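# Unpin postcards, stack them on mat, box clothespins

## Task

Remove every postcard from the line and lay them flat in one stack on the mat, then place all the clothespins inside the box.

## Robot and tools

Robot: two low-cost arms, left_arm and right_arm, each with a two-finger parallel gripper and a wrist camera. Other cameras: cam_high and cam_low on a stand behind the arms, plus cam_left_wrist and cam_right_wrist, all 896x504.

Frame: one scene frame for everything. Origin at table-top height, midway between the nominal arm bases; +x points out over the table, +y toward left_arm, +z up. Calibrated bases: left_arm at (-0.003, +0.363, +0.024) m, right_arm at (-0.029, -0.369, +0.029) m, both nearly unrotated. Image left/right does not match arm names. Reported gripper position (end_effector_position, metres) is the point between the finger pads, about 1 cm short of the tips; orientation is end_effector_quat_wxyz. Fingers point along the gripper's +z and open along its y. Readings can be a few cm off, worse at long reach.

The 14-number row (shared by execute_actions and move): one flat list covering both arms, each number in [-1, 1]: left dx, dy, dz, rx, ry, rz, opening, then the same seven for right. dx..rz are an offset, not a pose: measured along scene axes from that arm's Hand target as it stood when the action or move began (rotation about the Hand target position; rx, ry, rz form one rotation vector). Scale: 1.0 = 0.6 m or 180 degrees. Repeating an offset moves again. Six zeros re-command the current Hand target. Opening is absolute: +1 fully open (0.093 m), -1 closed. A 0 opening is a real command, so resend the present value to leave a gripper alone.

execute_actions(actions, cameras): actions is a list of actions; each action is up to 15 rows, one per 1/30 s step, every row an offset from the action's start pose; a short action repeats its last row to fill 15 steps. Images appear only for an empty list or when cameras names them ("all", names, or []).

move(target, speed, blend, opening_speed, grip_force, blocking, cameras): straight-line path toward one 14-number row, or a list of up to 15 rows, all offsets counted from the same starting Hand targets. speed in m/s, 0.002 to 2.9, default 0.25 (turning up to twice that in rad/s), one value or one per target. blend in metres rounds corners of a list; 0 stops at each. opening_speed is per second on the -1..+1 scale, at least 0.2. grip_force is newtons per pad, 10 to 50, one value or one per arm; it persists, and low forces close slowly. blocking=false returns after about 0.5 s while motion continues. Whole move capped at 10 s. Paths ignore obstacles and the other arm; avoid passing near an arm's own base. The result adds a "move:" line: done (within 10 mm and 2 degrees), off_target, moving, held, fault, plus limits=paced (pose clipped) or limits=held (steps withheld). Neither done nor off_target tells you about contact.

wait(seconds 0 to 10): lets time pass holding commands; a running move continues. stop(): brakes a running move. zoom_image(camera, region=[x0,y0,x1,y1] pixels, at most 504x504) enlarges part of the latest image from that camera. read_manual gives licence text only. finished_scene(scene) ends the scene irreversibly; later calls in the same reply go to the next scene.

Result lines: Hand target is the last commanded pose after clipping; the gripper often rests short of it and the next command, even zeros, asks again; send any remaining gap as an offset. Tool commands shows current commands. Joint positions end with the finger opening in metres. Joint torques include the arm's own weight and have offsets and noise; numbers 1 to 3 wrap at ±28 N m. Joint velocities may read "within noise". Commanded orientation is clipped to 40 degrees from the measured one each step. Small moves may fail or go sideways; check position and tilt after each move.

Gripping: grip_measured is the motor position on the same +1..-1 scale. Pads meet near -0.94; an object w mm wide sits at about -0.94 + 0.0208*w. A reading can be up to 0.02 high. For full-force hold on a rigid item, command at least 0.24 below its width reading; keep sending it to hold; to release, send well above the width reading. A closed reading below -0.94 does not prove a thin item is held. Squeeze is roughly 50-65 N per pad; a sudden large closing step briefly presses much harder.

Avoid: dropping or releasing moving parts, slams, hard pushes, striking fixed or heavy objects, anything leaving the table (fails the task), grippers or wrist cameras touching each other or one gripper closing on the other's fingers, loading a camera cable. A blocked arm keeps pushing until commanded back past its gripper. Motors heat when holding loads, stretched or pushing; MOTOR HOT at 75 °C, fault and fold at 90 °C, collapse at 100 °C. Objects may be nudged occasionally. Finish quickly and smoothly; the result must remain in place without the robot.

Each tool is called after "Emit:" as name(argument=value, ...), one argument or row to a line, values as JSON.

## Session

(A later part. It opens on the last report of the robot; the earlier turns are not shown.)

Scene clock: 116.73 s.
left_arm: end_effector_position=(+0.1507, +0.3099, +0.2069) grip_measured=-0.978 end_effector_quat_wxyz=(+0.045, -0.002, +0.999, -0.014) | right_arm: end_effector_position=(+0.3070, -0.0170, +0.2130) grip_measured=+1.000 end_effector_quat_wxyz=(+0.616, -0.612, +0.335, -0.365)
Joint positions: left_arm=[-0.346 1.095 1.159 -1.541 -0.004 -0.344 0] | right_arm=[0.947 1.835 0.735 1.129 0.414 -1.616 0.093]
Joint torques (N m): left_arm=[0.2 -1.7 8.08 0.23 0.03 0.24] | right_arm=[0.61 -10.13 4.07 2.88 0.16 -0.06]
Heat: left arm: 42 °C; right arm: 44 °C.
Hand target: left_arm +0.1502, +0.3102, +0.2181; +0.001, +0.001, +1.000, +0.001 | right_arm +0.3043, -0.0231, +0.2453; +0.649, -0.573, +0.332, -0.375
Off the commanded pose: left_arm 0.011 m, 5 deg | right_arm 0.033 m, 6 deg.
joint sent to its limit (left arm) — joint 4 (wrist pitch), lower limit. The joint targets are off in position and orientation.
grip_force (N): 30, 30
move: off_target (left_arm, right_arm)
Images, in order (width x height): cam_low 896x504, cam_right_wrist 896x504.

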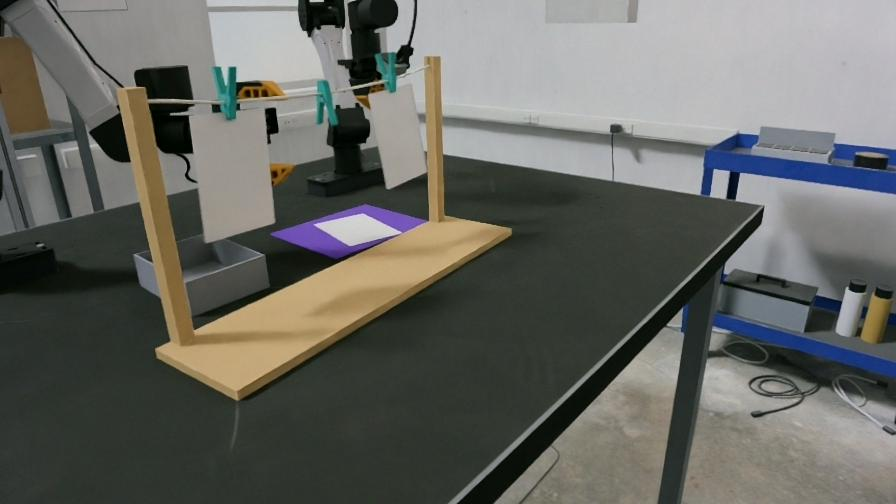

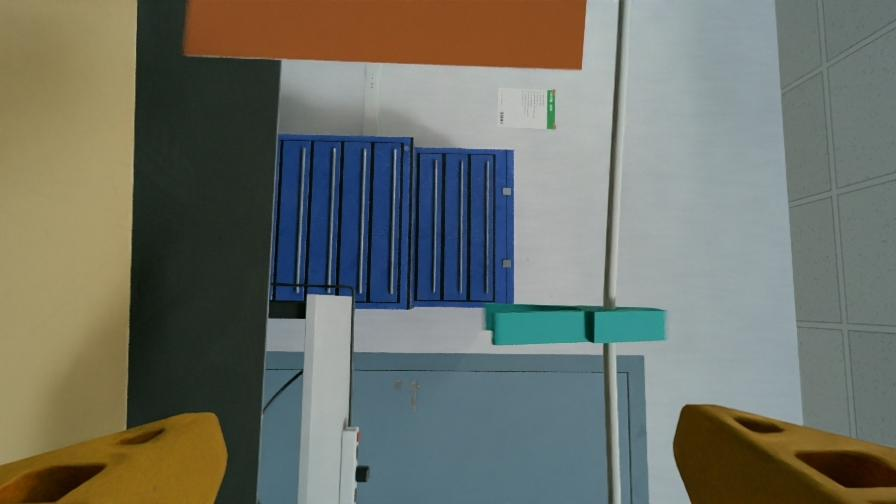

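Emit:
move(
  target=[
    [0,0,0,0,0,0,-1,0,0.01,0.083,0,0,0,1],
    [0,0,0,0,0,0,-1,0.15,0.05,0.075,0,0,0,1],
  ],
  speed=0.08,
  cameras=["cam_right_wrist","cam_low"],
)

Emit:
zoom_image(
  camera="cam_low",
  region=[200, 40, 450, 180],
)

Scene clock: 121.13 s.
left_arm: end_effector_position=(+0.1507, +0.3099, +0.2069) grip_measured=-0.978 end_effector_quat_wxyz=(+0.045, -0.002, +0.999, -0.014) | right_arm: end_effector_position=(+0.3925, -0.0014, +0.2761) grip_measured=+1.000 end_effector_quat_wxyz=(+0.637, -0.575, +0.339, -0.386)
Joint positions: left_arm=[-0.346 1.095 1.159 -1.541 -0.004 -0.344 0] | right_arm=[0.809 1.936 1.106 0.946 0.314 -1.619 0.093]
Joint torques (N m): left_arm=[0.16 -1.72 8.1 0.23 0.03 0.25] | right_arm=[-0.16 -8.98 9.33 1.81 -0.24 0.12]
Heat: left arm: 42 °C; right arm: 44 °C.
Hand target: left_arm +0.1502, +0.3102, +0.2181; +0.001, +0.001, +1.000, +0.001 | right_arm +0.3943, +0.0069, +0.2903; +0.649, -0.573, +0.332, -0.375
Off the commanded pose: left_arm 0.011 m, 5 deg | right_arm 0.017 m, 2 deg.
joint sent to its limit (left arm) — joint 4 (wrist pitch), lower limit. The joint targets are off in position and orientation.
grip_force (N): 30, 30
move: off_target (left_arm, right_arm)
Images, in order (width x height): cam_low 896x504, cam_right_wrist 896x504.

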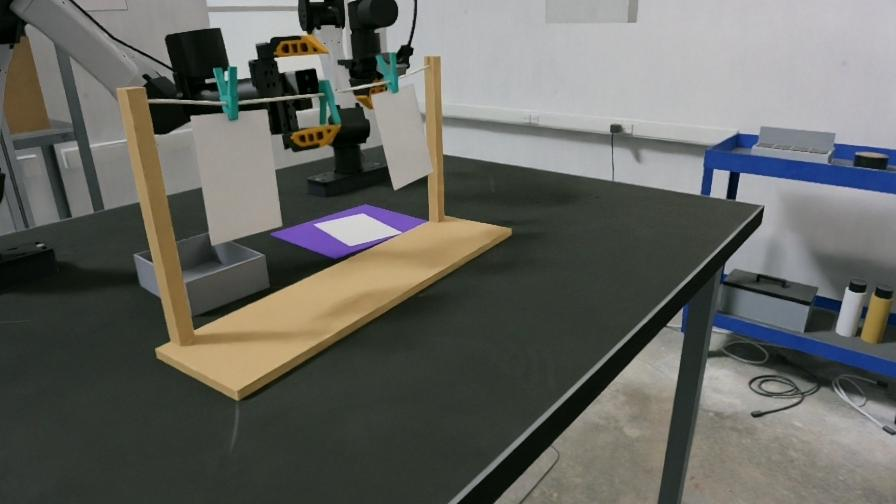

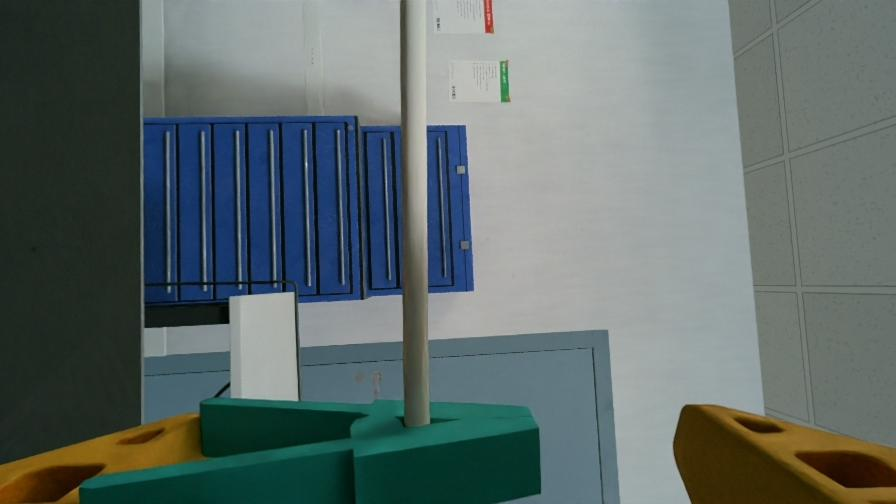

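Scaled by 2.016 from the camera's 896x504 image, which has a finer 1280x720 frame.

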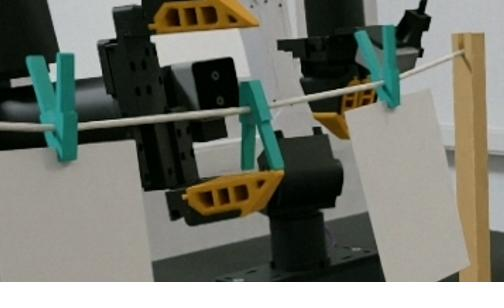

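Emit:
move(
  target=[
    [0,0,0,0,0,0,-1,0.02,0.005,-0.01,0,0,0,1],
    [0,0,0,0,0,0,-1,0.02,0.005,0.025,0,0,0,1],
    [0,0,0,0,0,0,-1,-0.015,-0.01,0.035,0,0,0,1],
  ],
  speed=0.06,
  blend=0.003,
  cameras=["cam_right_wrist","cam_low"],
)

Emit:
zoom_image(
  camera="cam_low",
  region=[200, 40, 450, 180],
)

Scene clock: 123.03 s.
left_arm: end_effector_position=(+0.1507, +0.3099, +0.2069) grip_measured=-0.978 end_effector_quat_wxyz=(+0.045, -0.002, +0.999, -0.014) | right_arm: end_effector_position=(+0.3939, -0.0001, +0.3006) grip_measured=+1.000 end_effector_quat_wxyz=(+0.644, -0.572, +0.334, -0.384)
Joint positions: left_arm=[-0.346 1.095 1.159 -1.541 -0.004 -0.344 0] | right_arm=[0.804 1.899 1.152 0.877 0.299 -1.619 0.093]
Joint torques (N m): left_arm=[0.21 -1.7 8.09 0.23 0.04 0.24] | right_arm=[0.66 -11.79 5.08 1.81 -0.02 0.13]
Heat: left arm: 42 °C; right arm: 43 °C.
Hand target: left_arm +0.1502, +0.3102, +0.2181; +0.001, +0.001, +1.000, +0.001 | right_arm +0.3853, +0.0009, +0.3113; +0.649, -0.573, +0.332, -0.375
Off the commanded pose: left_arm 0.011 m, 5 deg | right_arm 0.014 m, 1 deg.
joint sent to its limit (left arm) — joint 4 (wrist pitch), lower limit. The joint targets are off in position and orientation.
grip_force (N): 30, 30
move: off_target (left_arm, right_arm)
Images, in order (width x height): cam_low 896x504, cam_right_wrist 896x504.

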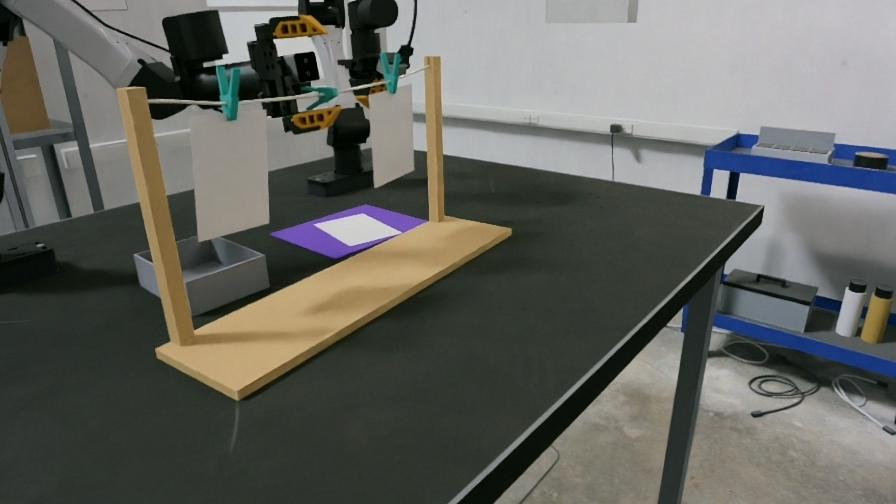

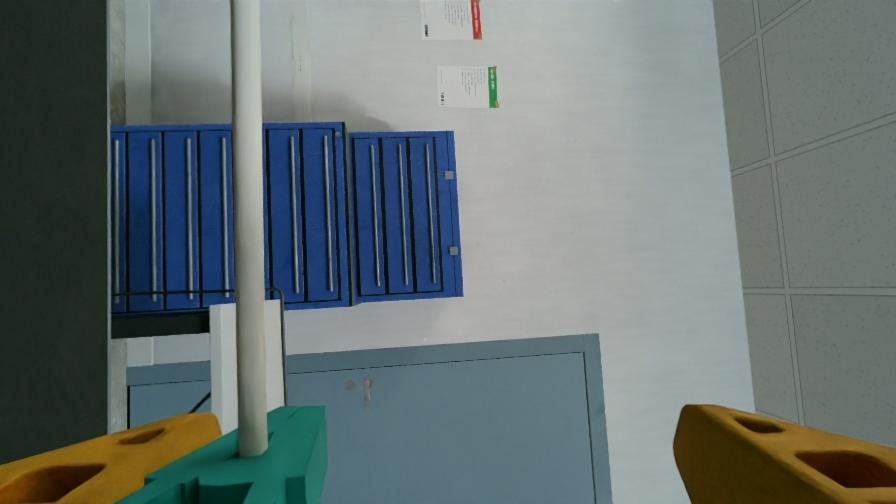

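Scaled by 2.016 from the camera's 896x504 image, which has a finer 1280x720 frame.

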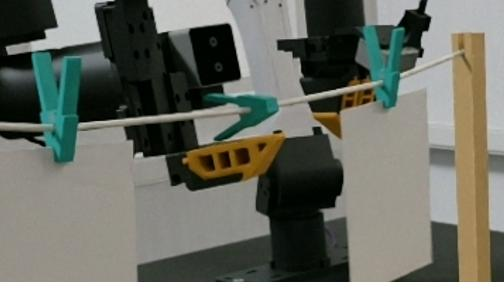

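Emit:
move(
  target=[0,0,0,0,0,0,-1,-0.035,-0.005,0.0,0,0,0,1],
  speed=0.06,
  cameras=["cam_right_wrist","cam_low"],
)

Emit:
zoom_image(
  camera="cam_low",
  region=[200, 40, 450, 180],
)

Scene clock: 124.30 s.
left_arm: end_effector_position=(+0.1507, +0.3099, +0.2069) grip_measured=-0.978 end_effector_quat_wxyz=(+0.045, -0.002, +0.999, -0.014) | right_arm: end_effector_position=(+0.3674, +0.0057, +0.2956) grip_measured=+1.000 end_effector_quat_wxyz=(+0.643, -0.584, +0.327, -0.372)
Joint positions: left_arm=[-0.346 1.095 1.159 -1.541 -0.004 -0.344 0] | right_arm=[0.852 1.847 1.08 0.877 0.316 -1.619 0.093]
Joint torques (N m): left_arm=[0.16 -1.72 8.09 0.23 0.04 0.24] | right_arm=[0.47 -11.66 5.04 2 0.16 0.09]
Heat: left arm: 42 °C; right arm: 43 °C.
Hand target: left_arm +0.1502, +0.3102, +0.2181; +0.001, +0.001, +1.000, +0.001 | right_arm +0.3643, -0.0021, +0.3113; +0.649, -0.573, +0.332, -0.375
Off the commanded pose: left_arm 0.011 m, 5 deg | right_arm 0.018 m, 2 deg.
joint sent to its limit (left arm) — joint 4 (wrist pitch), lower limit. The joint targets are off in position and orientation.
grip_force (N): 30, 30
move: off_target (left_arm, right_arm)
Images, in order (width x height): cam_low 896x504, cam_right_wrist 896x504.

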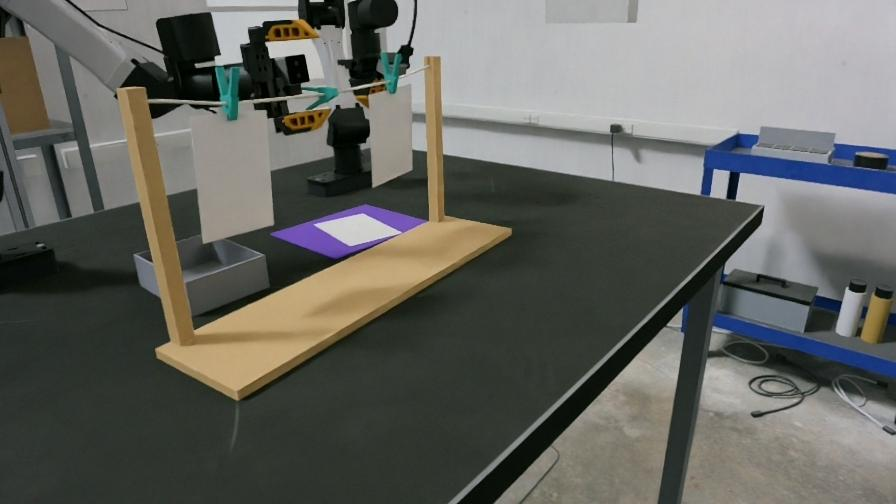

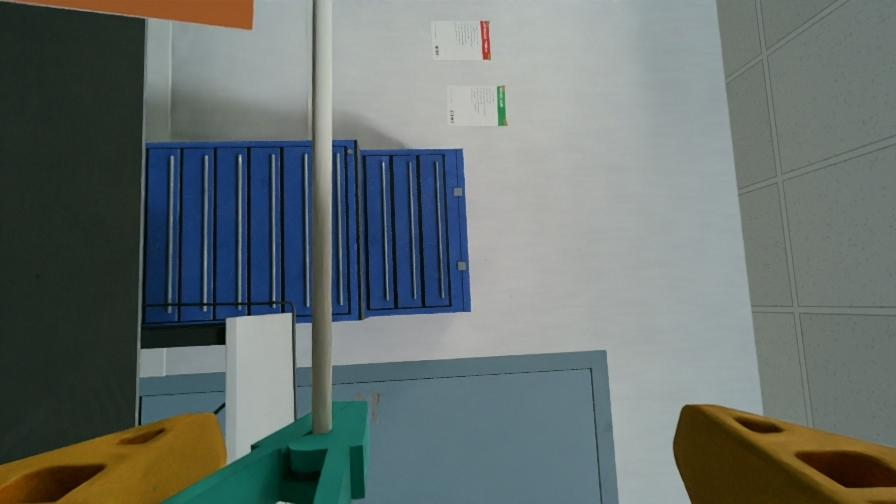

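Scaled by 2.016 from the camera's 896x504 image, which has a finer 1280x720 frame.

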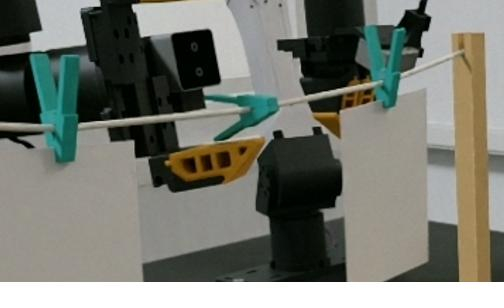

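Emit:
move(
  target=[0,0,0,0,0,0,-1,0,0,-0.04,0,0,0,0],
  speed=0.012,
  opening_speed=0.5,
  grip_force=50,
  cameras=["cam_right_wrist","cam_low"],
)

Emit:
zoom_image(
  camera="cam_low",
  region=[200, 40, 450, 180],
)

Scene clock: 127.13 s.
left_arm: end_effector_position=(+0.1507, +0.3099, +0.2069) grip_measured=-0.978 end_effector_quat_wxyz=(+0.045, -0.002, +0.999, -0.014) | right_arm: end_effector_position=(+0.3644, +0.0019, +0.2711) grip_measured=+0.002 end_effector_quat_wxyz=(+0.626, -0.602, +0.331, -0.369)
Joint positions: left_arm=[-0.346 1.095 1.159 -1.541 -0.004 -0.344 0] | right_arm=[0.852 1.853 1.031 0.88 0.318 -1.619 0.045]
Joint torques (N m): left_arm=[0.17 -1.7 8.1 0.24 0.04 0.24] | right_arm=[0.47 -8.24 4.96 2.9 0.16 0.1]
Heat: left arm: 42 °C; right arm: 44 °C.
Hand target: left_arm +0.1502, +0.3102, +0.2181; +0.001, +0.001, +1.000, +0.001 | right_arm +0.3643, -0.0021, +0.2873; +0.649, -0.573, +0.332, -0.375
Off the commanded pose: left_arm 0.011 m, 5 deg | right_arm 0.017 m, 4 deg.
joint sent to its limit (left arm) — joint 4 (wrist pitch), lower limit. The joint targets are off in position and orientation.
move: off_target (left_arm, right_arm)
Images, in order (width x height): cam_low 896x504, cam_right_wrist 896x504.

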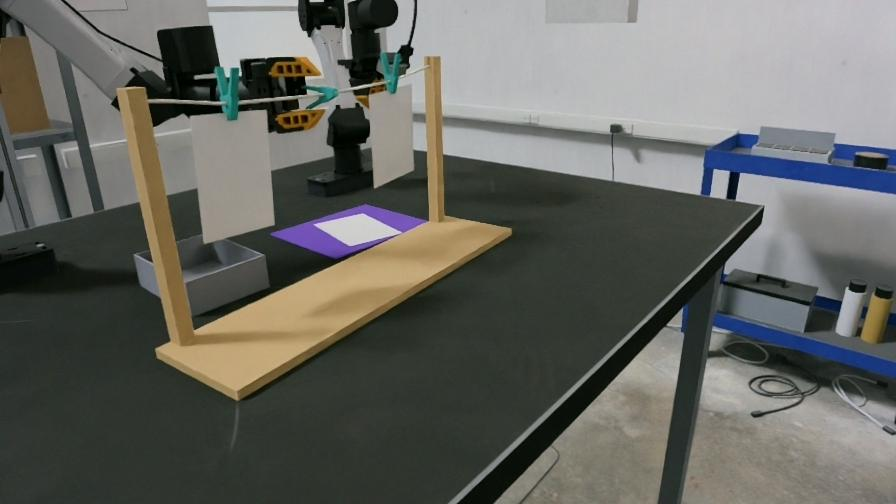

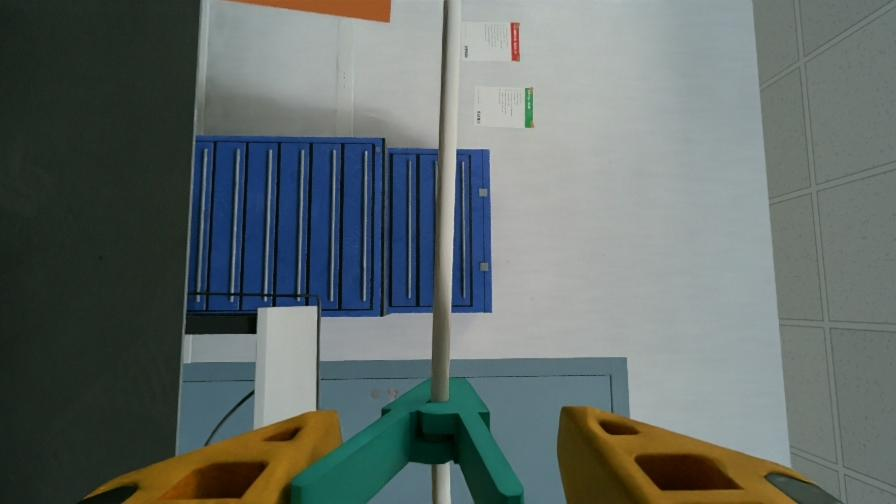

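Scaled by 2.016 from the camera's 896x504 image, which has a finer 1280x720 frame.

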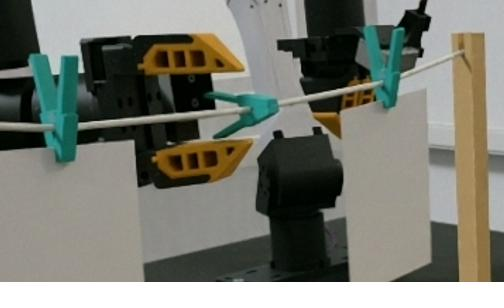

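Emit:
move(
  target=[0,0,0,0,0,0,-1,0,0.005,0,0,0,0,-0.5],
  speed=0.02,
  opening_speed=0.4,
  cameras=["cam_right_wrist","cam_low"],
)

Emit:
zoom_image(
  camera="cam_right_wrist",
  region=[250, 300, 650, 504],
)

Scene clock: 129.03 s.
left_arm: end_effector_position=(+0.1507, +0.3099, +0.2069) grip_measured=-0.978 end_effector_quat_wxyz=(+0.045, -0.002, +0.999, -0.014) | right_arm: end_effector_position=(+0.3655, +0.0020, +0.2671) grip_measured=-0.495 end_effector_quat_wxyz=(+0.622, -0.604, +0.333, -0.369)
Joint positions: left_arm=[-0.346 1.095 1.159 -1.541 -0.004 -0.344 0] | right_arm=[0.852 1.861 1.031 0.88 0.322 -1.619 0.021]
Joint torques (N m): left_arm=[0.17 -1.74 8.08 0.25 0.03 0.23] | right_arm=[0.64 -8.28 5.79 2.89 0.17 0.1]
Heat: left arm: 42 °C; right arm: 45 °C.
Hand target: left_arm +0.1502, +0.3102, +0.2181; +0.001, +0.001, +1.000, +0.001 | right_arm +0.3643, +0.0009, +0.2873; +0.649, -0.573, +0.332, -0.375
Off the commanded pose: left_arm 0.011 m, 5 deg | right_arm 0.020 m, 5 deg.
joint sent to its limit (left arm) — joint 4 (wrist pitch), lower limit. The joint targets are off in position and orientation.
move: off_target (left_arm, right_arm)
Images, in order (width x height): cam_low 896x504, cam_right_wrist 896x504.

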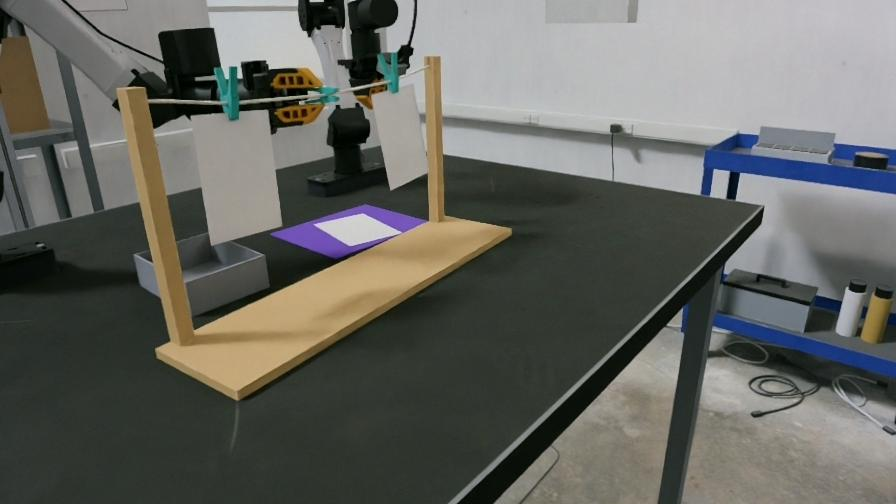

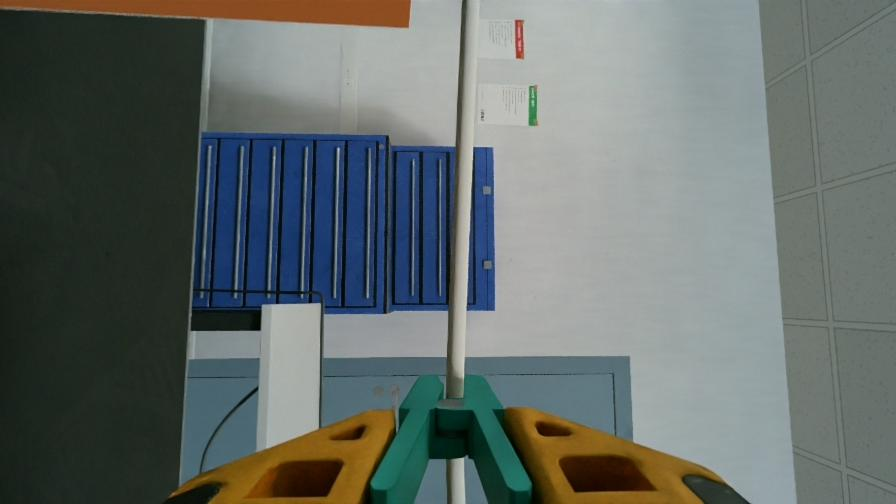

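Scaled by 1.260 from the camera's 896x504 image, which has a finer 1280x720 frame.

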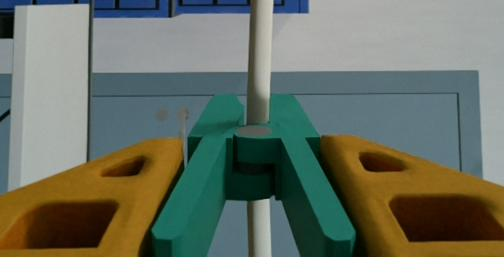

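Emit:
move(
  target=[0,0,0,0,0,0,-1,0,0,0.005,0,0,0,-0.75],
  speed=0.02,
  opening_speed=0.4,
  cameras=["cam_right_wrist"],
)

Emit:
move(
  target=[0,0,0,0,0,0,-1,-0.1,0,0.0,0,0,0,-0.75],
  speed=0.05,
  cameras=["cam_right_wrist","cam_low"],
)

Scene clock: 130.70 s.
left_arm: end_effector_position=(+0.1507, +0.3099, +0.2069) grip_measured=-0.978 end_effector_quat_wxyz=(+0.045, -0.002, +0.999, -0.014) | right_arm: end_effector_position=(+0.3655, +0.0020, +0.2671) grip_measured=-0.689 end_effector_quat_wxyz=(+0.622, -0.604, +0.333, -0.369)
Joint positions: left_arm=[-0.346 1.095 1.159 -1.541 -0.004 -0.344 0] | right_arm=[0.852 1.861 1.031 0.88 0.322 -1.619 0.012]
Joint torques (N m): left_arm=[0.18 -1.7 8.13 0.26 0.03 0.22] | right_arm=[0.62 -8.77 6.2 2.78 0.15 0.09]
Heat: left arm: 42 °C; right arm: 45 °C.
Hand target: left_arm +0.1502, +0.3102, +0.2181; +0.001, +0.001, +1.000, +0.001 | right_arm +0.3643, +0.0009, +0.2903; +0.649, -0.573, +0.332, -0.375
Off the commanded pose: left_arm 0.011 m, 5 deg | right_arm 0.023 m, 5 deg.
joint sent to its limit (left arm) — joint 4 (wrist pitch), lower limit. The joint targets are off in position and orientation.
move: off_target (left_arm, right_arm)
Images, in order (width x height): cam_right_wrist 896x504.

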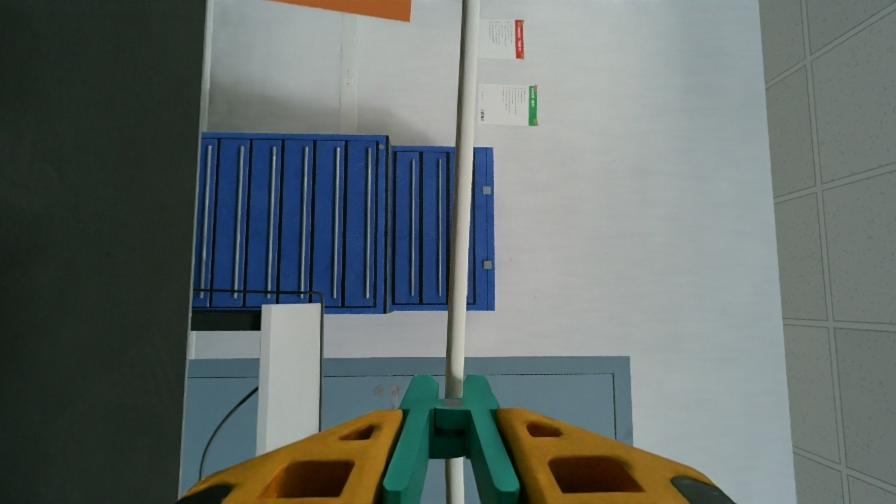

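Scene clock: 132.77 s.
left_arm: end_effector_position=(+0.1507, +0.3099, +0.2069) grip_measured=-0.978 end_effector_quat_wxyz=(+0.045, -0.002, +0.999, -0.014) | right_arm: end_effector_position=(+0.3082, +0.0085, +0.2561) grip_measured=-0.702 end_effector_quat_wxyz=(+0.615, -0.613, +0.335, -0.366)
Joint positions: left_arm=[-0.346 1.095 1.159 -1.541 -0.004 -0.344 0] | right_arm=[0.987 1.773 0.891 0.908 0.454 -1.619 0.012]
Joint torques (N m): left_arm=[0.2 -1.72 8.1 0.24 0.01 0.23] | right_arm=[0.49 -10.52 4.75 2.91 0.16 -0.05]
Heat: left arm: 43 °C; right arm: 46 °C.
Hand target: left_arm +0.1502, +0.3102, +0.2181; +0.001, +0.001, +1.000, +0.001 | right_arm +0.3043, +0.0009, +0.2903; +0.649, -0.573, +0.332, -0.375
Off the commanded pose: left_arm 0.011 m, 5 deg | right_arm 0.035 m, 6 deg.
joint sent to its limit (left arm) — joint 4 (wrist pitch), lower limit. The joint targets are off in position and orientation.
move: off_target (left_arm, right_arm)
Images, in order (width x height): cam_low 896x504, cam_right_wrist 896x504.

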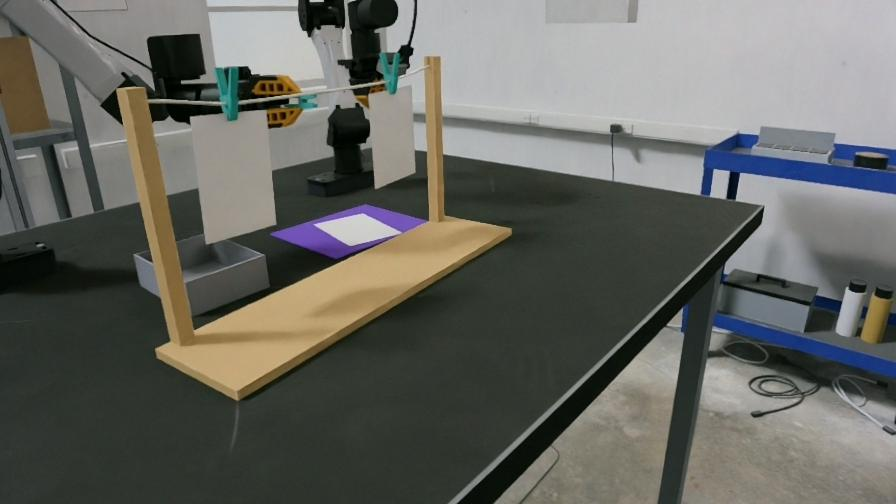

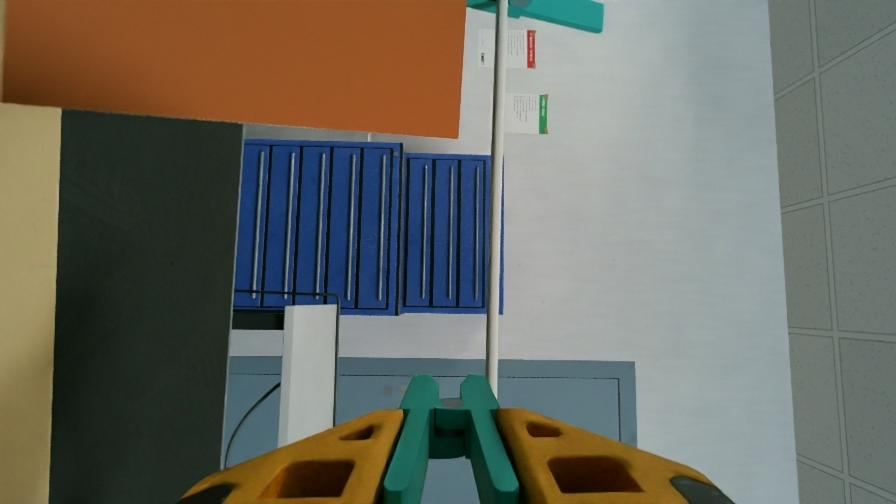

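Emit:
move(
  target=[
    [0,0,0,0,0,0,-1,-0.12,-0.03,0,0,0,0,-0.75],
    [0,0,0,0,0,0,-1,-0.1,-0.218,-0.09,-0.235,0.44,0,-0.75],
  ],
  speed=0.15,
  blend=0.03,
  cameras=["cam_right_wrist","cam_low","cam_high"],
)

Scene clock: 140.10 s.
left_arm: end_effector_position=(+0.1507, +0.3099, +0.2069) grip_measured=-0.978 end_effector_quat_wxyz=(+0.045, -0.002, +0.999, -0.014) | right_arm: end_effector_position=(+0.2457, -0.1354, +0.2241) grip_measured=-0.702 end_effector_quat_wxyz=(-0.046, +0.849, -0.525, +0.028)
Joint positions: left_arm=[-0.346 1.095 1.159 -1.541 -0.004 -0.344 0] | right_arm=[0.715 1.849 1.884 -1.502 0.026 -1.318 0.012]
Joint torques (N m): left_arm=[0.16 -1.74 8.12 0.24 0.03 0.24] | right_arm=[-0.23 -7.47 8.43 0.43 -0.26 -0.1]
Heat: left arm: 43 °C; right arm: 44 °C.
Hand target: left_arm +0.1502, +0.3102, +0.2181; +0.001, +0.001, +1.000, +0.001 | right_arm +0.2443, -0.1299, +0.2363; -0.062, +0.855, -0.515, +0.020
Off the commanded pose: left_arm 0.011 m, 5 deg | right_arm 0.013 m, 3 deg.
joint sent to its limit (left arm) — joint 4 (wrist pitch), lower limit. The joint targets are off in position and orientation.
move: off_target (left_arm, right_arm)
Images, in order (width x height): cam_high 896x504, cam_low 896x504, cam_right_wrist 896x504.

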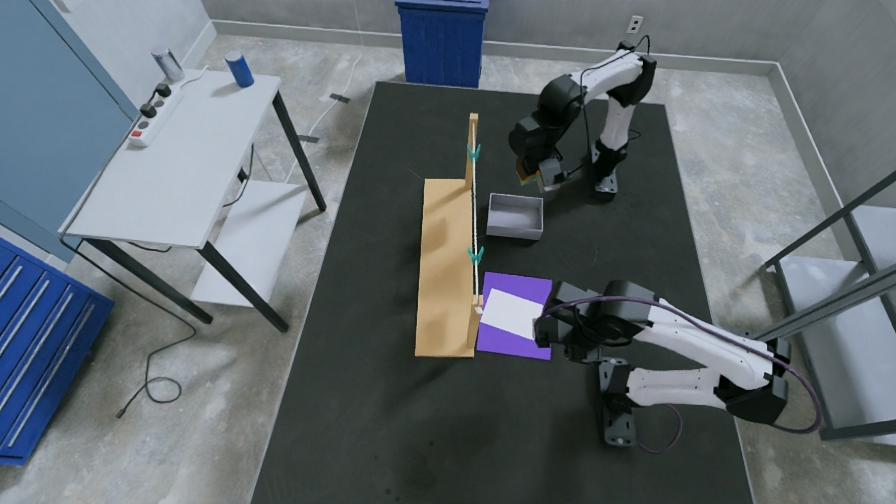

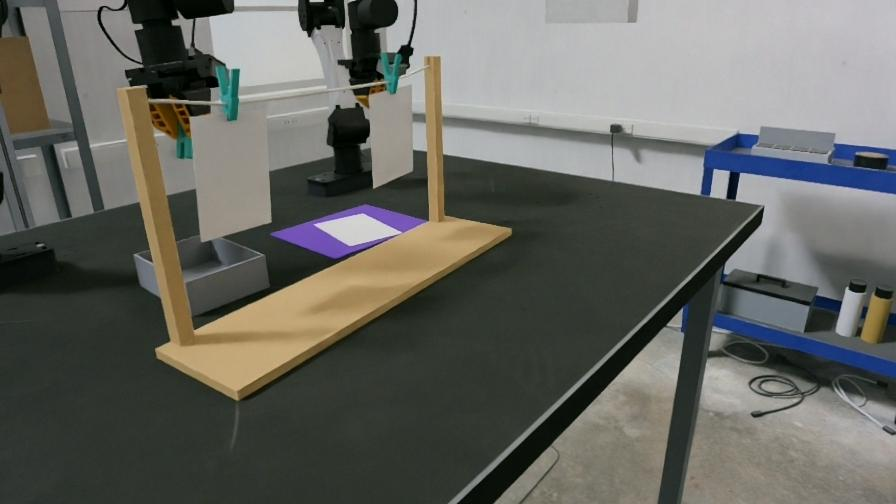

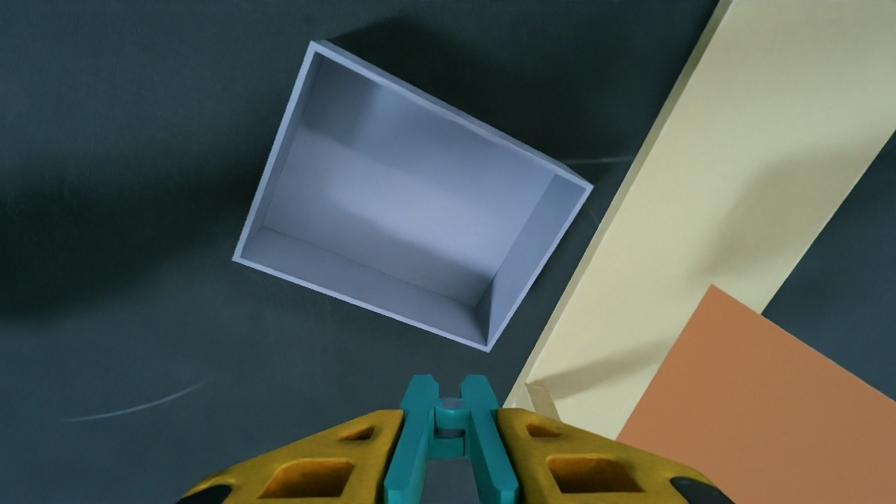

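Emit:
move(
  target=[0,0,0,0,0,0,-1,0.012,-0.035,-0.27,0,0,0,-0.75],
  speed=0.12,
  cameras=["cam_right_wrist","cam_low"],
)

Scene clock: 142.80 s.
left_arm: end_effector_position=(+0.1507, +0.3099, +0.2069) grip_measured=-0.978 end_effector_quat_wxyz=(+0.045, -0.002, +0.999, -0.014) | right_arm: end_effector_position=(+0.2471, -0.1572, +0.0727) grip_measured=-0.702 end_effector_quat_wxyz=(-0.041, +0.852, -0.522, +0.025)
Joint positions: left_arm=[-0.346 1.095 1.159 -1.541 -0.004 -0.344 0] | right_arm=[0.661 1.827 1.247 -0.896 0.018 -1.379 0.012]
Joint torques (N m): left_arm=[0.17 -1.73 8.06 0.24 0.04 0.23] | right_arm=[-0.25 -7.45 4.33 0.95 -0.25 -0.11]
Heat: left arm: 43 °C; right arm: 43 °C.
Hand target: left_arm +0.1502, +0.3102, +0.2181; +0.001, +0.001, +1.000, +0.001 | right_arm +0.2515, -0.1509, +0.0743; -0.062, +0.855, -0.515, +0.020
Off the commanded pose: left_arm 0.011 m, 5 deg | right_arm 0.008 m, 3 deg.
joint sent to its limit (left arm) — joint 4 (wrist pitch), lower limit. The joint targets are off in position and orientation.
move: off_target (left_arm, right_arm)
Images, in order (width x height): cam_low 896x504, cam_right_wrist 896x504.

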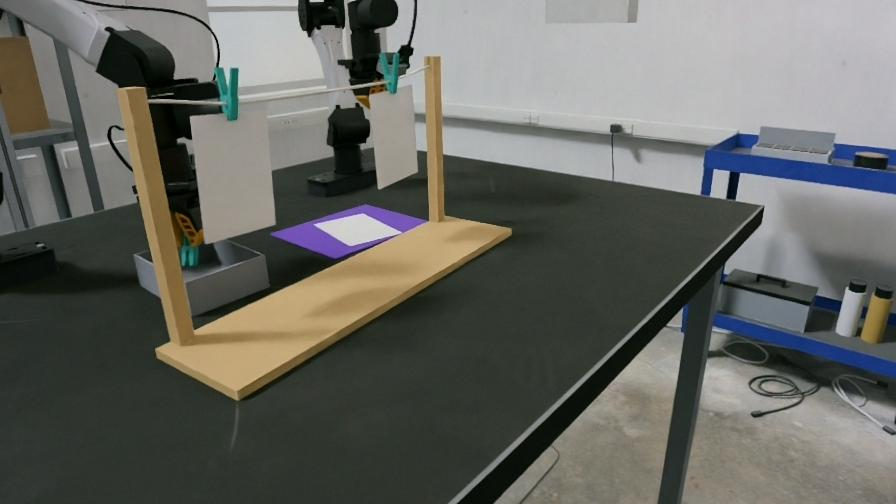

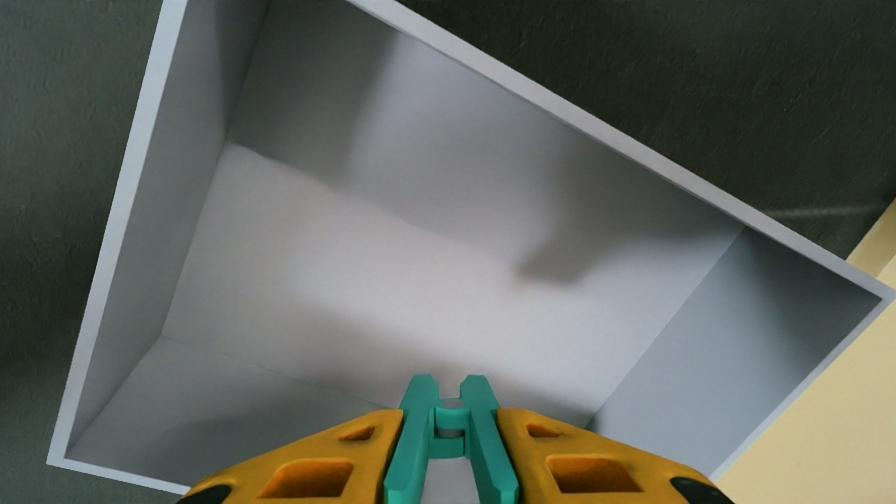

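Emit:
move(
  target=[0,0,0,0,0,0,-1,0,0.02,-0.048,0,0,0,-0.75],
  speed=0.08,
  cameras=["cam_right_wrist"],
)

Emit:
move(
  target=[0,0,0,0,0,0,-1,0,0,0,0,0,0,0.4],
  opening_speed=0.5,
  cameras=["cam_right_wrist","cam_low"],
)

Scene clock: 144.17 s.
left_arm: end_effector_position=(+0.1507, +0.3099, +0.2069) grip_measured=-0.978 end_effector_quat_wxyz=(+0.045, -0.002, +0.999, -0.014) | right_arm: end_effector_position=(+0.2482, -0.1467, +0.0440) grip_measured=-0.702 end_effector_quat_wxyz=(-0.041, +0.857, -0.513, +0.025)
Joint positions: left_arm=[-0.346 1.095 1.159 -1.541 -0.004 -0.344 0] | right_arm=[0.683 1.895 1.213 -0.795 0.018 -1.379 0.012]
Joint torques (N m): left_arm=[0.18 -1.74 8.12 0.24 0.03 0.23] | right_arm=[0.59 -7.86 4.22 0.93 -0.24 0.13]
Heat: left arm: 43 °C; right arm: 42 °C.
Hand target: left_arm +0.1502, +0.3102, +0.2181; +0.001, +0.001, +1.000, +0.001 | right_arm +0.2515, -0.1389, +0.0455; -0.062, +0.855, -0.515, +0.020
Off the commanded pose: left_arm 0.011 m, 5 deg | right_arm 0.009 m, 2 deg.
joint sent to its limit (left arm) — joint 4 (wrist pitch), lower limit. The joint targets are off in position and orientation.
move: off_target (left_arm)
Images, in order (width x height): cam_right_wrist 896x504.

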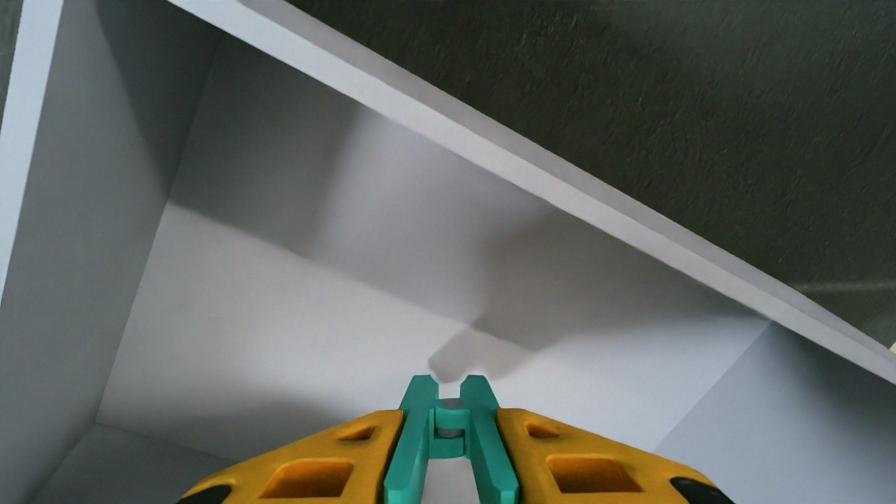

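Scene clock: 146.97 s.
left_arm: end_effector_position=(+0.1507, +0.3099, +0.2069) grip_measured=-0.978 end_effector_quat_wxyz=(+0.045, -0.002, +0.999, -0.014) | right_arm: end_effector_position=(+0.2482, -0.1467, +0.0440) grip_measured=+0.398 end_effector_quat_wxyz=(-0.041, +0.857, -0.513, +0.025)
Joint positions: left_arm=[-0.346 1.095 1.159 -1.541 -0.004 -0.344 0] | right_arm=[0.683 1.895 1.213 -0.795 0.018 -1.379 0.064]
Joint torques (N m): left_arm=[0.16 -1.69 8.1 0.24 0.02 0.24] | right_arm=[0.66 -7.83 4.23 0.96 -0.23 0.13]
Heat: left arm: 43 °C; right arm: 42 °C.
Hand target: left_arm +0.1502, +0.3102, +0.2181; +0.001, +0.001, +1.000, +0.001 | right_arm +0.2515, -0.1389, +0.0455; -0.062, +0.855, -0.515, +0.020
Off the commanded pose: left_arm 0.011 m, 5 deg | right_arm 0.009 m, 2 deg.
joint sent to its limit (left arm) — joint 4 (wrist pitch), lower limit. The joint targets are off in position and orientation.
move: off_target (left_arm)
Images, in order (width x height): cam_low 896x504, cam_right_wrist 896x504.

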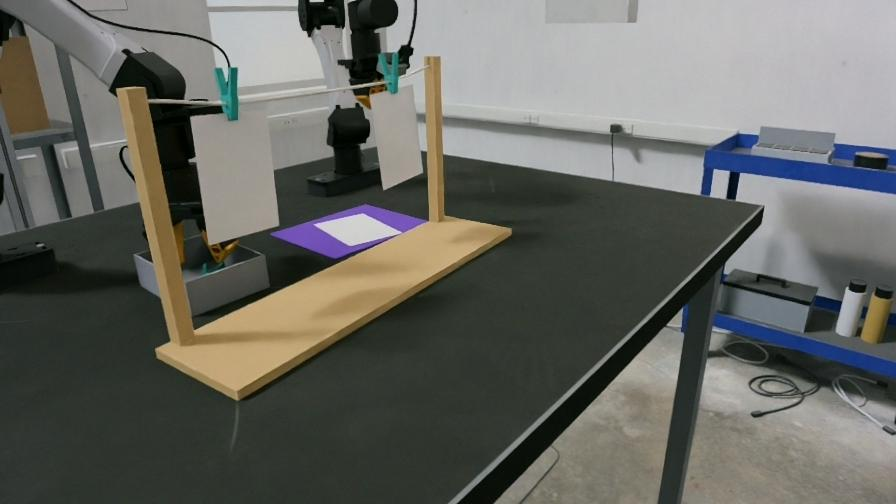

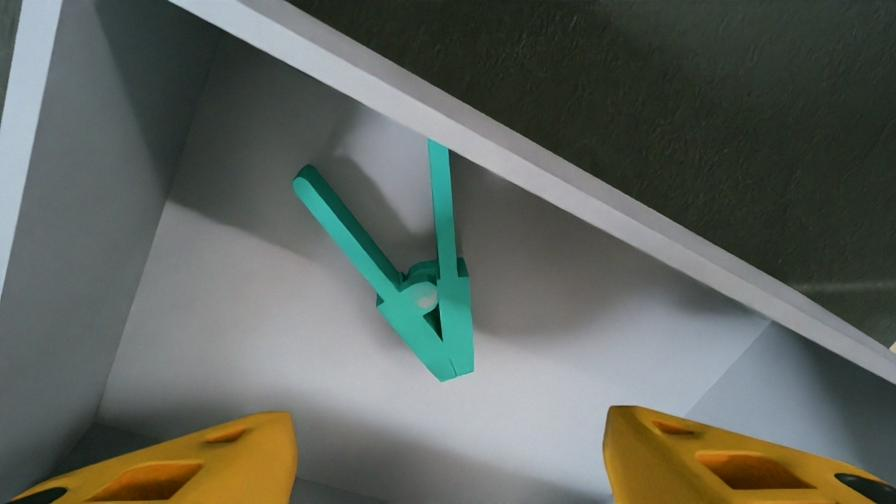

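Emit:
move(
  target=[
    [0,0,0,0,0,0,-1,0,0,0.3,0,0,0,0.4],
    [0.167,0.033,0.303,-0.26,-0.26,-0.45,1,0.106,0.18,0.241,0.508,0.1,-0.139,0.1],
  ],
  speed=0.2,
  blend=[0.03,0],
  cameras=["all"],
)

Scene clock: 155.37 s.
left_arm: end_effector_position=(+0.2526, +0.3307, +0.3863) grip_measured=+1.000 end_effector_quat_wxyz=(+0.508, +0.472, +0.702, -0.159) | right_arm: end_effector_position=(+0.3128, -0.0310, +0.1768) grip_measured=+0.102 end_effector_quat_wxyz=(+0.543, -0.433, +0.549, +0.465)
Joint positions: left_arm=[0.486 1.279 1.615 -1.542 1.09 1.452 0.093] | right_arm=[0.508 2.033 0.821 1.245 -0.865 0.066 0.05]
Joint torques (N m): left_arm=[0.18 -1.78 7.69 0.58 1.04 0.33] | right_arm=[0.66 -7.97 3.93 2.63 0.2 0.13]
Heat: left arm: 44 °C; right arm: 42 °C.
Hand target: left_arm +0.2504, +0.3300, +0.3999; +0.355, +0.613, +0.611, -0.354 | right_arm +0.3151, -0.0309, +0.1901; +0.570, -0.428, +0.531, +0.458
Off the commanded pose: left_arm 0.014 m, 34 deg | right_arm 0.013 m, 4 deg.
joint sent to its limit (left arm) — joint 4 (wrist pitch), lower limit. The joint targets are off in position and orientation.
move: off_target (left_arm, right_arm); target 2's new opening was sent with left_arm's hand 0.014 m and 34 deg from that target

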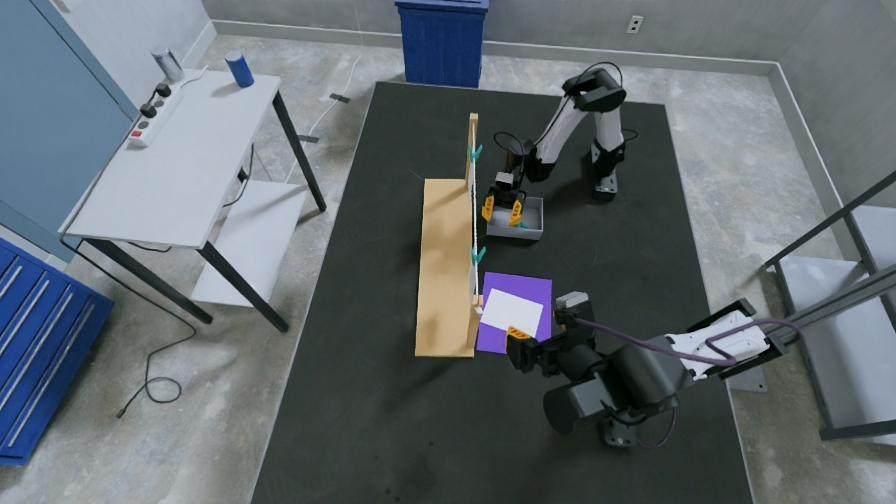

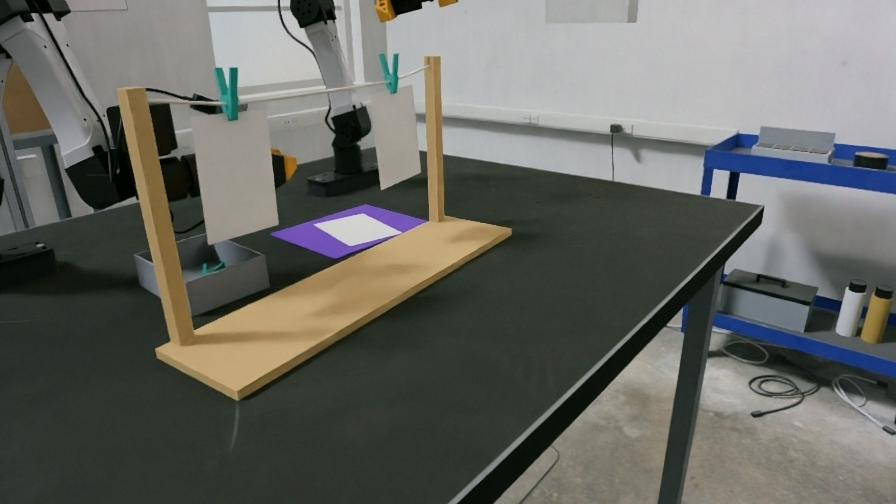

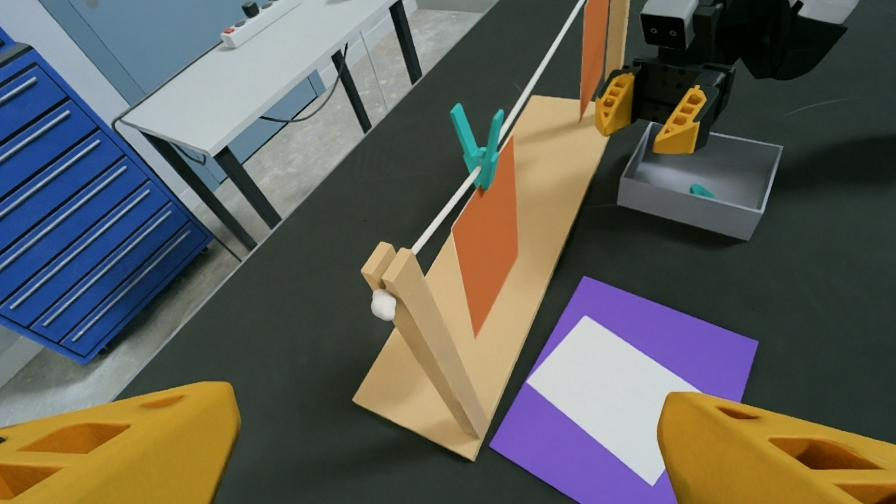

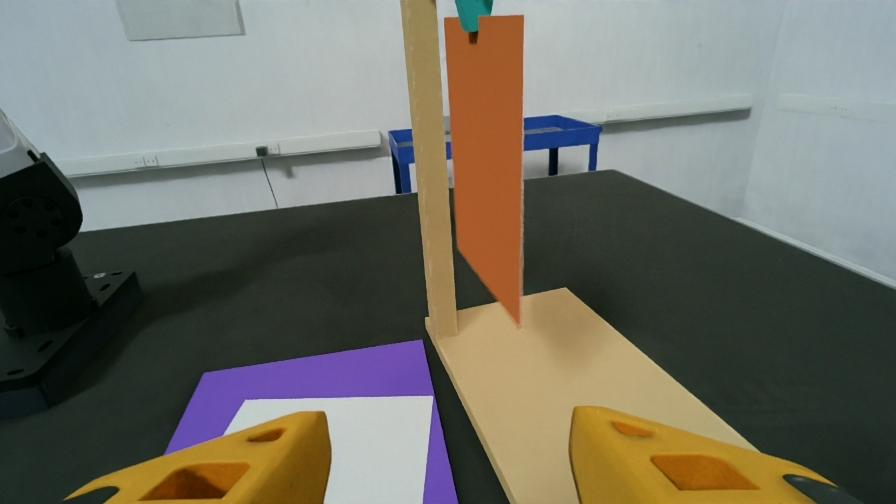

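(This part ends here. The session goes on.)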